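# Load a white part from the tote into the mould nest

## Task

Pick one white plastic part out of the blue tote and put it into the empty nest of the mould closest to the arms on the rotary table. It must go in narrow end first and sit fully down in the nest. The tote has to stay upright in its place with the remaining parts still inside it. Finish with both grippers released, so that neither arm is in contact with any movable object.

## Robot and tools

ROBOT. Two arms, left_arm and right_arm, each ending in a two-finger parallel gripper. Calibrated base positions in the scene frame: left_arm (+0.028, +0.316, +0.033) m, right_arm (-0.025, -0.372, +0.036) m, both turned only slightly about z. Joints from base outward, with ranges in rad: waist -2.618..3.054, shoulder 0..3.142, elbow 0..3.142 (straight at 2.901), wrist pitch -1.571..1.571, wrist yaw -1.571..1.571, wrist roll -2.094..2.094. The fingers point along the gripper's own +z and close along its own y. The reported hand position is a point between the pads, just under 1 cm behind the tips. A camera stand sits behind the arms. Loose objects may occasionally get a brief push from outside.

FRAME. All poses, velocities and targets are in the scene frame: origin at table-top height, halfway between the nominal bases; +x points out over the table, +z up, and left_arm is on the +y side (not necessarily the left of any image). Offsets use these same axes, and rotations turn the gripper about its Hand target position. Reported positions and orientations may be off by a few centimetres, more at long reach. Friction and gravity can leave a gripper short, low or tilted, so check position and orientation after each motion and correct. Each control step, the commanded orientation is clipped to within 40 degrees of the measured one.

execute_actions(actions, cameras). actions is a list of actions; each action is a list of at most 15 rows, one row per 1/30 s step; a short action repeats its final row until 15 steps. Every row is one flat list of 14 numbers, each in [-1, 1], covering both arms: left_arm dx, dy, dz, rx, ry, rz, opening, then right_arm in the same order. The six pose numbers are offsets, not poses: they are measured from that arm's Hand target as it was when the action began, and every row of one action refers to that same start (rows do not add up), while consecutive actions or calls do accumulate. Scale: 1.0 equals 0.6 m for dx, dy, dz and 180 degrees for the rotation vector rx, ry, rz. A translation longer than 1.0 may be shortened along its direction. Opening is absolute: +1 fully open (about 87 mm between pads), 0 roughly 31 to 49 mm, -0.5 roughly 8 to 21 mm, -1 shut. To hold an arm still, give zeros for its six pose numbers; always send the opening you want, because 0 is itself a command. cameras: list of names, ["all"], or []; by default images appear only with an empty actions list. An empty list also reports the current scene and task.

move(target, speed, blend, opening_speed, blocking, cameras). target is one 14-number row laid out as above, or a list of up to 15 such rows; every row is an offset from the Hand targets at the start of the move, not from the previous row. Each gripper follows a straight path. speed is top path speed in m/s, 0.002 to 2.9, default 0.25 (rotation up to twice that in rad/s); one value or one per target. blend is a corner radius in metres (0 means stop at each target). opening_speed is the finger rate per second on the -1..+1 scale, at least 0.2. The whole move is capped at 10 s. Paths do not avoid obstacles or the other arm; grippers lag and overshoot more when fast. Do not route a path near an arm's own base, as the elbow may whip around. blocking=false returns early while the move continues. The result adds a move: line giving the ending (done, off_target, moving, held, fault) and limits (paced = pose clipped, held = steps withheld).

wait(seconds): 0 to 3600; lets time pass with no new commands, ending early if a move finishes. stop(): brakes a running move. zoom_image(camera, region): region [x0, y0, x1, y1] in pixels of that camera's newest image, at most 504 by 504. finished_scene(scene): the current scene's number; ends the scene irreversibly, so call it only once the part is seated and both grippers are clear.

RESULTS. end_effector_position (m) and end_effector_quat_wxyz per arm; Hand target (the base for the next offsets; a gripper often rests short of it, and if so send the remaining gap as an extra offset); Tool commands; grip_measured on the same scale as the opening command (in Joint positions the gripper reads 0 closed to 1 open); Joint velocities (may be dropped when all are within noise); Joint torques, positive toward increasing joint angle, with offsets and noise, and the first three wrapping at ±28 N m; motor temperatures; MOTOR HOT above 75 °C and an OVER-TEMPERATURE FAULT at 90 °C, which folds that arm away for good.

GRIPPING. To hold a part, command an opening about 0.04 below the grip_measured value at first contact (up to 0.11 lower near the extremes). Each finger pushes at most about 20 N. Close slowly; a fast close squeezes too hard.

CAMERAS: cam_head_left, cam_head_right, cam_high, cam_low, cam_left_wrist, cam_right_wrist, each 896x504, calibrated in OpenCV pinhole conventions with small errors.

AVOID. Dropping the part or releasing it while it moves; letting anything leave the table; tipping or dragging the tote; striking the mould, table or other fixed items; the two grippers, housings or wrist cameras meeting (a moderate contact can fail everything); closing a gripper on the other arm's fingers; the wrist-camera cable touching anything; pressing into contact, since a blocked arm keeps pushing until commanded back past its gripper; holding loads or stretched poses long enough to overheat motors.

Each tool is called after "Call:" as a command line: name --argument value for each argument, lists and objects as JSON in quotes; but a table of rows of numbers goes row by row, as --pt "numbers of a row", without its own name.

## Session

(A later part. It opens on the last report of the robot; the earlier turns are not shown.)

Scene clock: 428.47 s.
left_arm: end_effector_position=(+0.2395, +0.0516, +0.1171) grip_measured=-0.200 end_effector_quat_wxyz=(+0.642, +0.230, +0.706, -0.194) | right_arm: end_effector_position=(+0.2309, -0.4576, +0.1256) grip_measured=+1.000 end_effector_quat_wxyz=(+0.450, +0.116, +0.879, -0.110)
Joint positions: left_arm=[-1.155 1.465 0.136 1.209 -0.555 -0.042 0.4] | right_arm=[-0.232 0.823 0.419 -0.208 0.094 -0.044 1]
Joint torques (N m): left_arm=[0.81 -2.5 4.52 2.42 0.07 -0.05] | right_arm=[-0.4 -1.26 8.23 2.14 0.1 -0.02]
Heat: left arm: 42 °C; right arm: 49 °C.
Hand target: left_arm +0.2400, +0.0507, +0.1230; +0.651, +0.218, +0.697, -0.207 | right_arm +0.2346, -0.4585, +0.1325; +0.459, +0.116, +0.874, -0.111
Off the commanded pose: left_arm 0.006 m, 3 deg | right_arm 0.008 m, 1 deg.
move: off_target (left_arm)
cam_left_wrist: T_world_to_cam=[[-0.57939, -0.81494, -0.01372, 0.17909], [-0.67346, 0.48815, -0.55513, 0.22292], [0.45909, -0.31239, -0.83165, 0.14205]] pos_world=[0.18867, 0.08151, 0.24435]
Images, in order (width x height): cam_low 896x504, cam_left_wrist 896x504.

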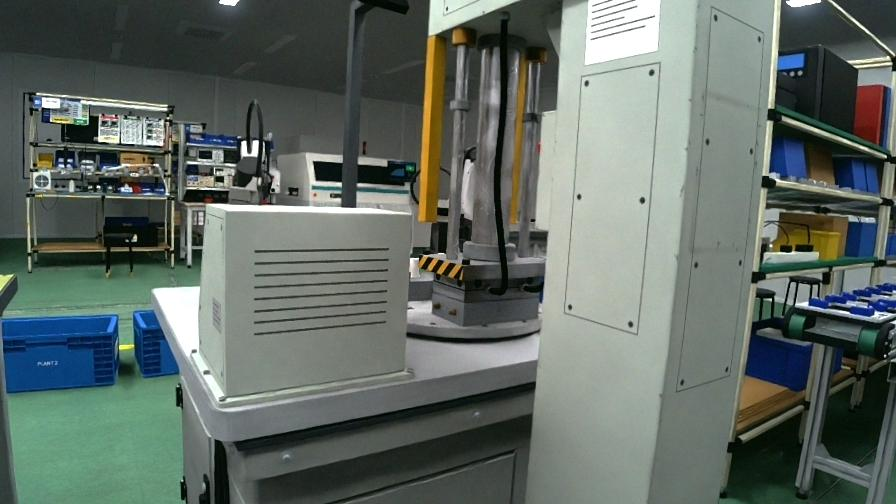

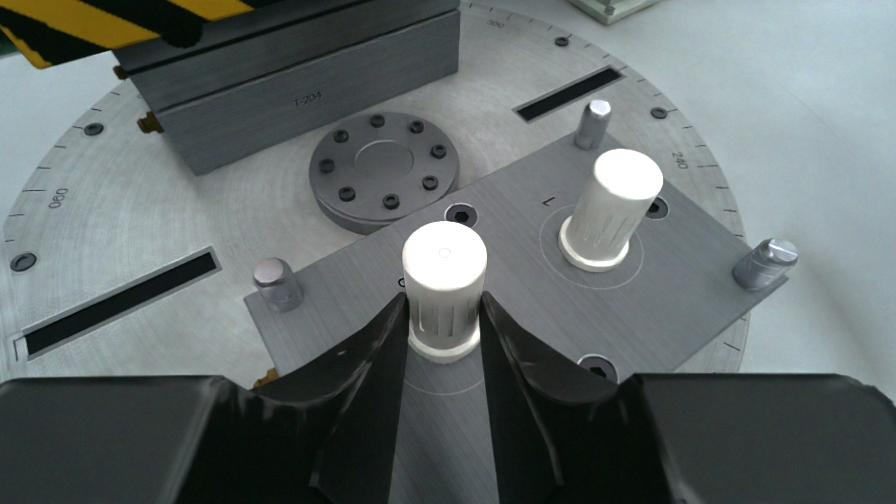

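Call:
move --pt "0.001 -0.001 -0.018 -0.007 -0.01 0 -0.7 0 0 0 0 0 0 1" --speed 0.05 --cameras '["cam_left_wrist","cam_low"]'

Call:
zoom_image --camera "cam_left_wrist" --region '[370, 310, 510, 410]'

Call:
zoom_image --camera "cam_low" --region '[390, 230, 470, 300]'

Scene clock: 436.87 s.
left_arm: end_effector_position=(+0.2408, +0.0521, +0.1081) grip_measured=-0.200 end_effector_quat_wxyz=(+0.653, +0.231, +0.695, -0.192) | right_arm: end_effector_position=(+0.2309, -0.4576, +0.1256) grip_measured=+1.000 end_effector_quat_wxyz=(+0.450, +0.116, +0.879, -0.110)
Joint positions: left_arm=[-1.156 1.619 0.111 1.42 -0.559 -0.012 0.4] | right_arm=[-0.232 0.823 0.419 -0.208 0.094 -0.044 1]
Joint torques (N m): left_arm=[0.66 -0.16 3.37 2.85 0.08 -0.14] | right_arm=[-0.38 -1.25 8.25 2.17 0.08 0]
Heat: left arm: 43 °C; right arm: 49 °C.
Hand target: left_arm +0.2405, +0.0500, +0.1123; +0.664, +0.214, +0.684, -0.211 | right_arm +0.2346, -0.4585, +0.1325; +0.459, +0.116, +0.874, -0.111
Off the commanded pose: left_arm 0.005 m, 3 deg | right_arm 0.008 m, 1 deg.
move: off_target (left_arm)
cam_left_wrist: T_world_to_cam=[[-0.57814, -0.8155, -0.02681, 0.18129], [-0.65683, 0.48464, -0.57767, 0.21714], [0.48408, -0.31636, -0.81583, 0.1267]] pos_world=[0.1861, 0.08269, 0.23366]
Images, in order (width x height): cam_low 896x504, cam_left_wrist 896x504.

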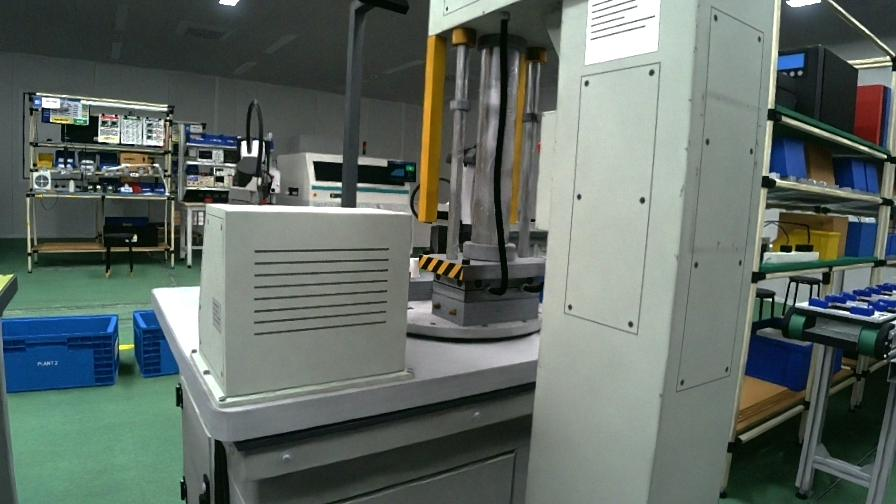

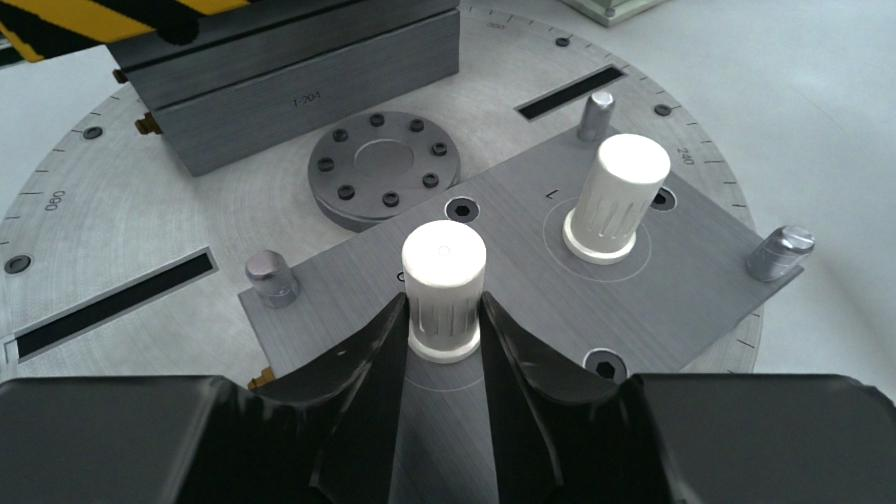

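Scaled by 3.600 from the camera's image (finer frame: 1280x720).

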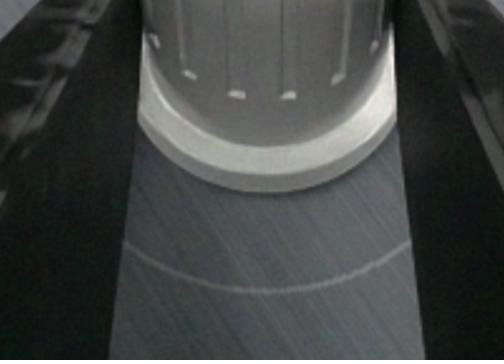

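Scaled by 6.300 from the camera's image (finer frame: 1280x720).

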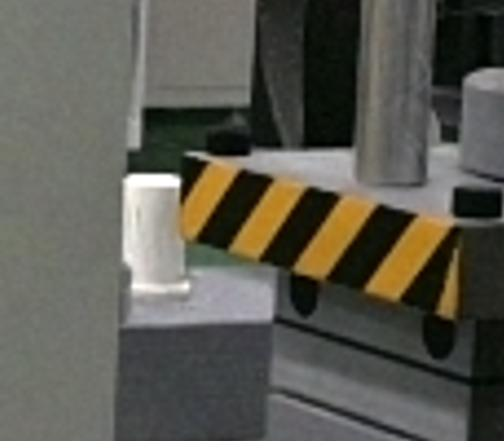

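Call:
move --pt "0 0 -0.012 0 0 0 -0.7 0 0 0 0 0 0 1" --speed 0.04 --cameras '["cam_left_wrist","cam_head_right"]'

Call:
zoom_image --camera "cam_head_right" --region '[420, 250, 500, 310]'

Call:
zoom_image --camera "cam_left_wrist" --region '[370, 310, 510, 410]'

Scene clock: 462.17 s.
left_arm: end_effector_position=(+0.2408, +0.0523, +0.1066) grip_measured=-0.199 end_effector_quat_wxyz=(+0.652, +0.233, +0.696, -0.190) | right_arm: end_effector_position=(+0.2309, -0.4576, +0.1256) grip_measured=+1.000 end_effector_quat_wxyz=(+0.450, +0.116, +0.879, -0.110)
Joint positions: left_arm=[-1.157 1.626 0.112 1.423 -0.562 -0.009 0.4] | right_arm=[-0.232 0.823 0.419 -0.208 0.094 -0.044 1]
Joint torques (N m): left_arm=[0.87 2.63 3.14 3.17 0.12 -0.25] | right_arm=[-0.28 -1.31 8.28 2.14 0.1 0.04]
Motor temperatures (°C): left_arm=[29 30 40 47 27 29 30] | right_arm=[30 34 49 43 27 28 31]
Heat: left arm: 47 °C; right arm: 49 °C.
Hand target: left_arm +0.2407, +0.0501, +0.1051; +0.665, +0.214, +0.684, -0.211 | right_arm +0.2346, -0.4585, +0.1325; +0.459, +0.116, +0.874, -0.111
Off the commanded pose: left_arm 0.003 m, 4 deg | right_arm 0.008 m, 1 deg.
move: off_target (left_arm)
cam_left_wrist: T_world_to_cam=[[-0.57743, -0.8158, -0.03246, 0.18177], [-0.65713, 0.48798, -0.5745, 0.21568], [0.48452, -0.3104, -0.81786, 0.12525]] pos_world=[0.186, 0.08192, 0.23224]
Images, in order (width x height): cam_head_right 896x504, cam_left_wrist 896x504.

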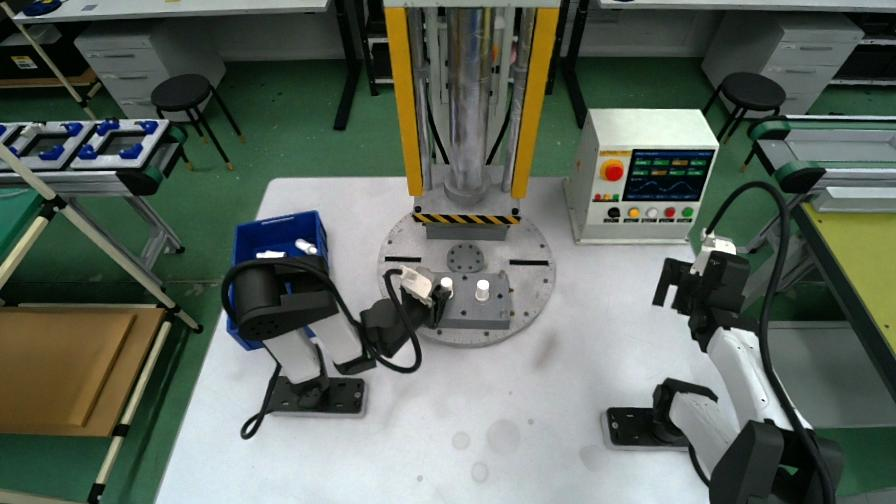

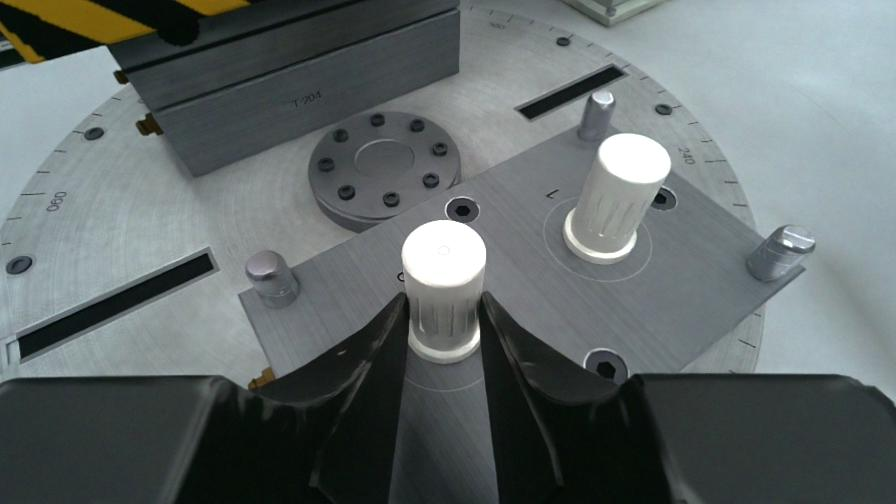

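Scaled by 6.300 from the camera's image (finer frame: 1280x720).

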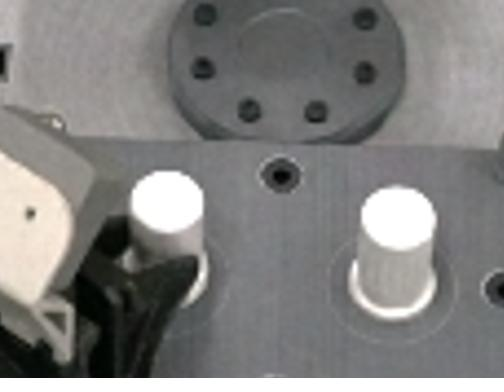

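Scaled by 3.600 from the camera's image (finer frame: 1280x720).

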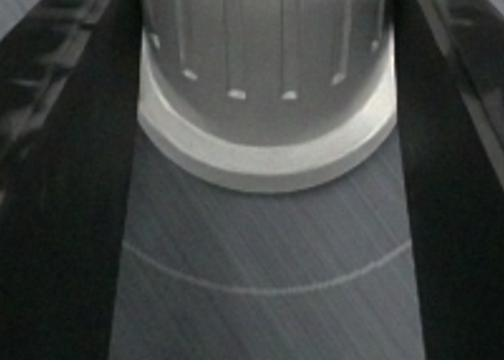

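Call:
move --pt "0 0 0.003 0 0 0 -0.1 0 0 0 0 0 0 1" --speed 0.04 --opening_speed 0.4 --cameras '["cam_left_wrist","cam_head_right"]'

Call:
zoom_image --camera "cam_head_right" --region '[420, 250, 500, 310]'

Call:
zoom_image --camera "cam_left_wrist" --region '[370, 210, 650, 410]'

Scene clock: 475.37 s.
left_arm: end_effector_position=(+0.2412, +0.0524, +0.0967) grip_measured=-0.101 end_effector_quat_wxyz=(+0.644, +0.234, +0.705, -0.183) | right_arm: end_effector_position=(+0.2309, -0.4576, +0.1256) grip_measured=+1.000 end_effector_quat_wxyz=(+0.450, +0.116, +0.879, -0.110)
Joint positions: left_arm=[-1.157 1.665 0.118 1.423 -0.569 -0.024 0.45] | right_arm=[-0.232 0.823 0.419 -0.208 0.094 -0.044 1]
Joint torques (N m): left_arm=[0.83 -0.72 2.19 3.21 0.14 -0.05] | right_arm=[-0.34 -1.21 8.21 2.12 0.07 -0.01]
Heat: left arm: 51 °C; right arm: 49 °C.
Hand target: left_arm +0.2407, +0.0500, +0.1069; +0.665, +0.214, +0.684, -0.211 | right_arm +0.2346, -0.4585, +0.1325; +0.459, +0.116, +0.874, -0.111
Off the commanded pose: left_arm 0.010 m, 5 deg | right_arm 0.008 m, 1 deg.
joint sent to its limit (left arm) — joint 4 (wrist pitch), upper limit. The joint targets still meet the commanded pose.
move: off_target (left_arm)
cam_left_wrist: T_world_to_cam=[[-0.57142, -0.81989, -0.03535, 0.18088], [-0.67234, 0.49241, -0.55272, 0.21162], [0.47058, -0.29207, -0.83262, 0.12091]] pos_world=[0.18874, 0.07942, 0.22403]
Images, in order (width x height): cam_head_right 896x504, cam_left_wrist 896x504.

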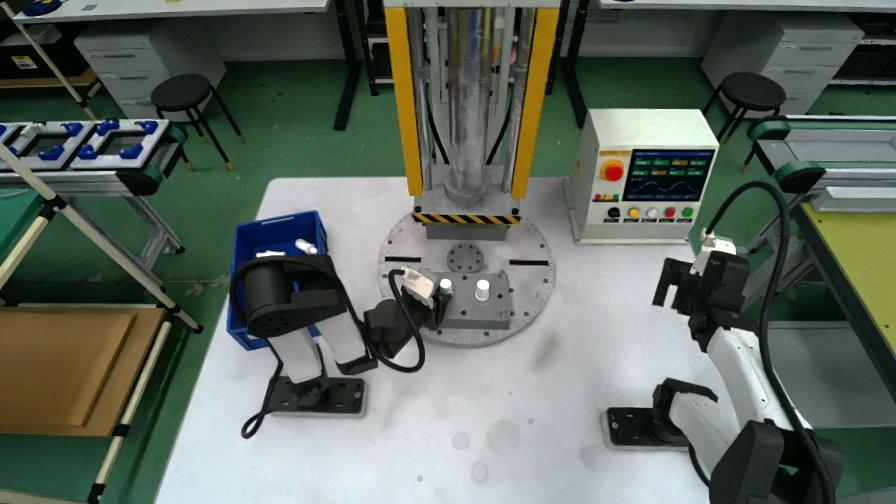

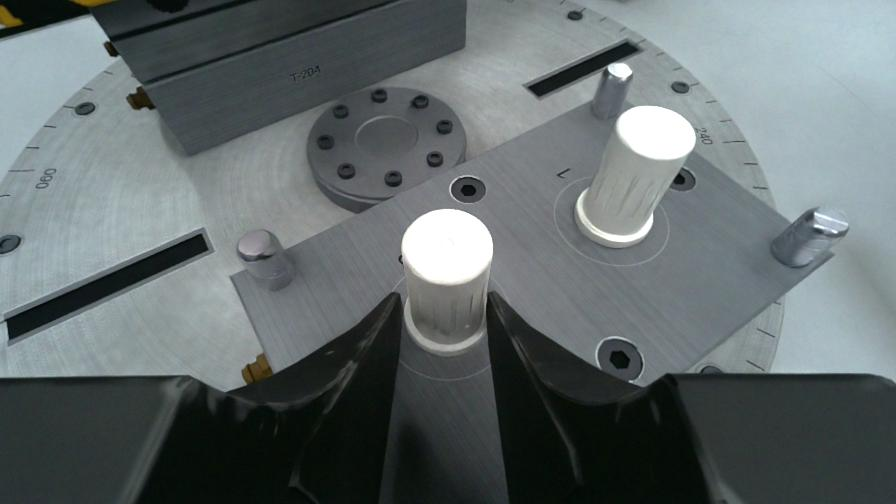

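Scaled by 6.300 from the camera's image (finer frame: 1280x720).

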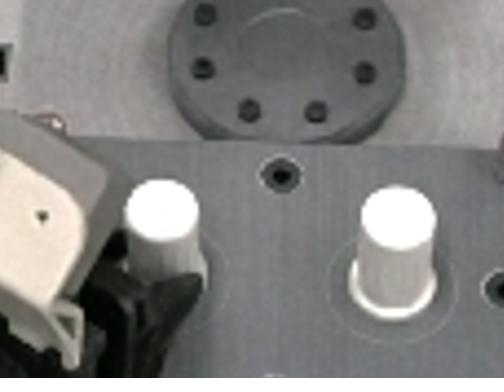

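Scaled by 1.800 from the camera's image (finer frame: 1280x720).

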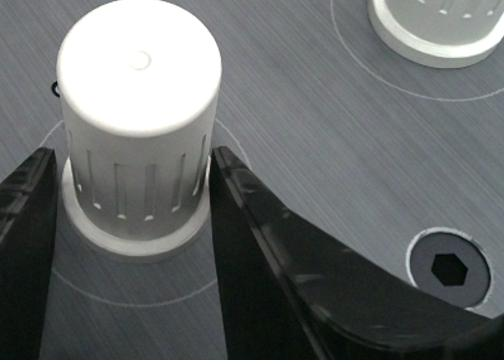

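Call:
move --pt "0 0 0 0 0 0 0.4 0 0 0 0 0 0 1" --pt "-0.055 0.04 0.005 0 0 0 0.4 0 0 0 0 0 0 1" --pt "-0.11 0.08 0.06 0 0 0 0.4 0 0 0 0 0 0 1" --pt "-0.11 0.12 0.2 0 0 0 0.4 0 0 0 0 0 0 1" --speed '[0.05,0.08,0.15,0.2]' --blend '[0,0.01,0.02,0]' --opening_speed 0.6 --cameras '["cam_left_wrist","cam_head_right","cam_high"]'

Call:
zoom_image --camera "cam_head_right" --region '[400, 250, 520, 340]'

Scene clock: 497.17 s.
left_arm: end_effector_position=(+0.1743, +0.1226, +0.2135) grip_measured=+0.400 end_effector_quat_wxyz=(+0.662, +0.230, +0.686, -0.193) | right_arm: end_effector_position=(+0.2309, -0.4576, +0.1256) grip_measured=+1.000 end_effector_quat_wxyz=(+0.450, +0.116, +0.879, -0.110)
Joint positions: left_arm=[-1.522 0.353 0.24 0.033 -0.926 -0.025 0.7] | right_arm=[-0.232 0.823 0.419 -0.208 0.094 -0.044 1]
Joint torques (N m): left_arm=[1.39 0.21 11.37 1.61 0.19 -0.15] | right_arm=[-0.38 -1.26 8.21 2.12 0.08 0]
Motor temperatures (°C): left_arm=[29 30 40 52 27 29 29] | right_arm=[30 34 49 43 27 28 31]
Heat: left arm: 52 °C; right arm: 49 °C.
Hand target: left_arm +0.1746, +0.1219, +0.2269; +0.664, +0.214, +0.684, -0.211 | right_arm +0.2346, -0.4585, +0.1325; +0.459, +0.116, +0.874, -0.111
Off the commanded pose: left_arm 0.013 m, 3 deg | right_arm 0.008 m, 1 deg.
move: off_target (left_arm)
cam_left_wrist: T_world_to_cam=[[-0.57754, -0.81573, -0.0321, 0.20415], [-0.64244, 0.47841, -0.59866, 0.20299], [0.5037, -0.32513, -0.80036, 0.2615]] pos_world=[0.11659, 0.15444, 0.33737]
Images, in order (width x height): cam_head_right 896x504, cam_high 896x504, cam_left_wrist 896x504.

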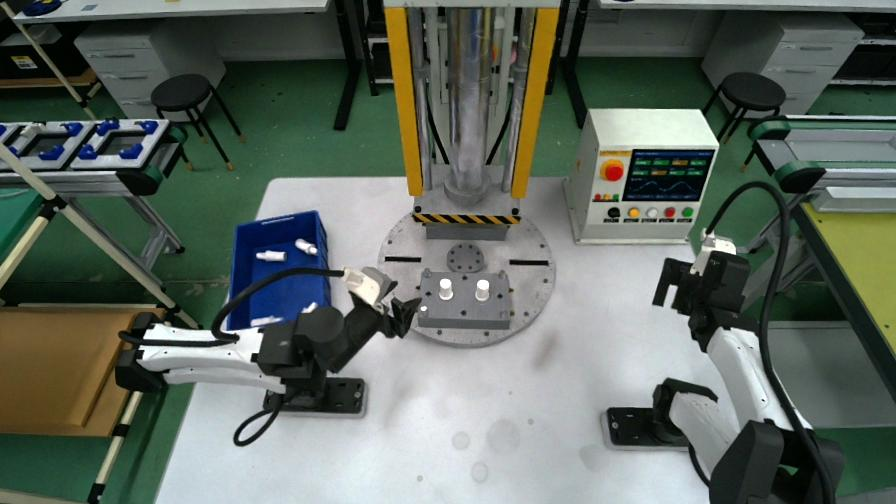

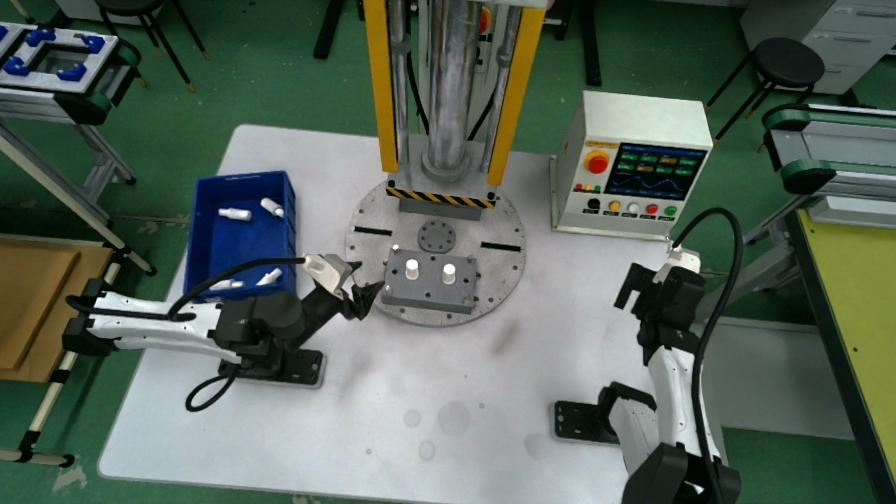

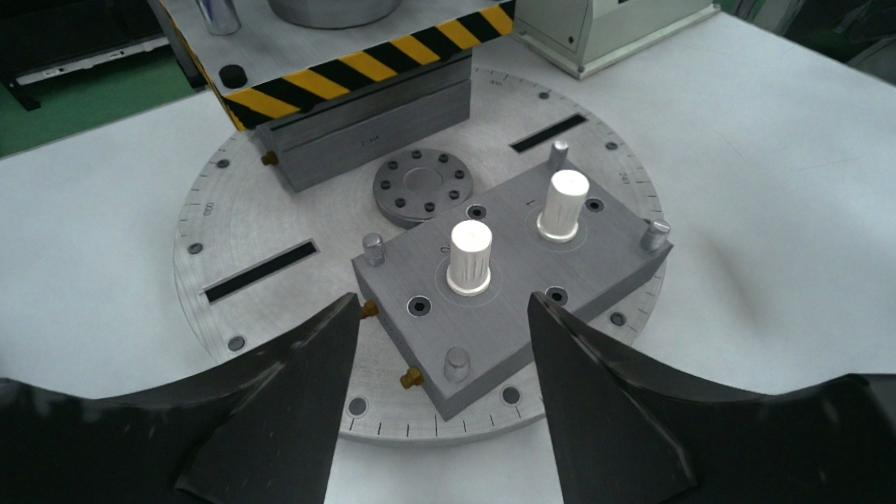

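Scaled by 4.200 from the camera's image (finer frame: 1280x720).

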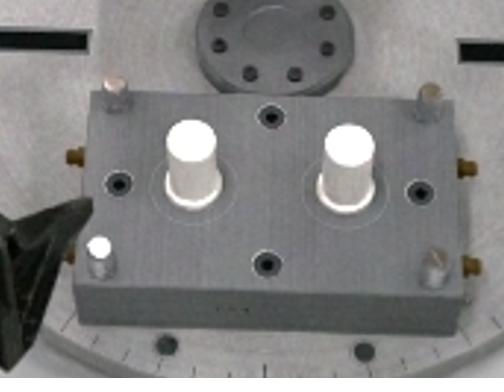

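Call:
finished_scene --scene 2

The scene is finished: the task was done.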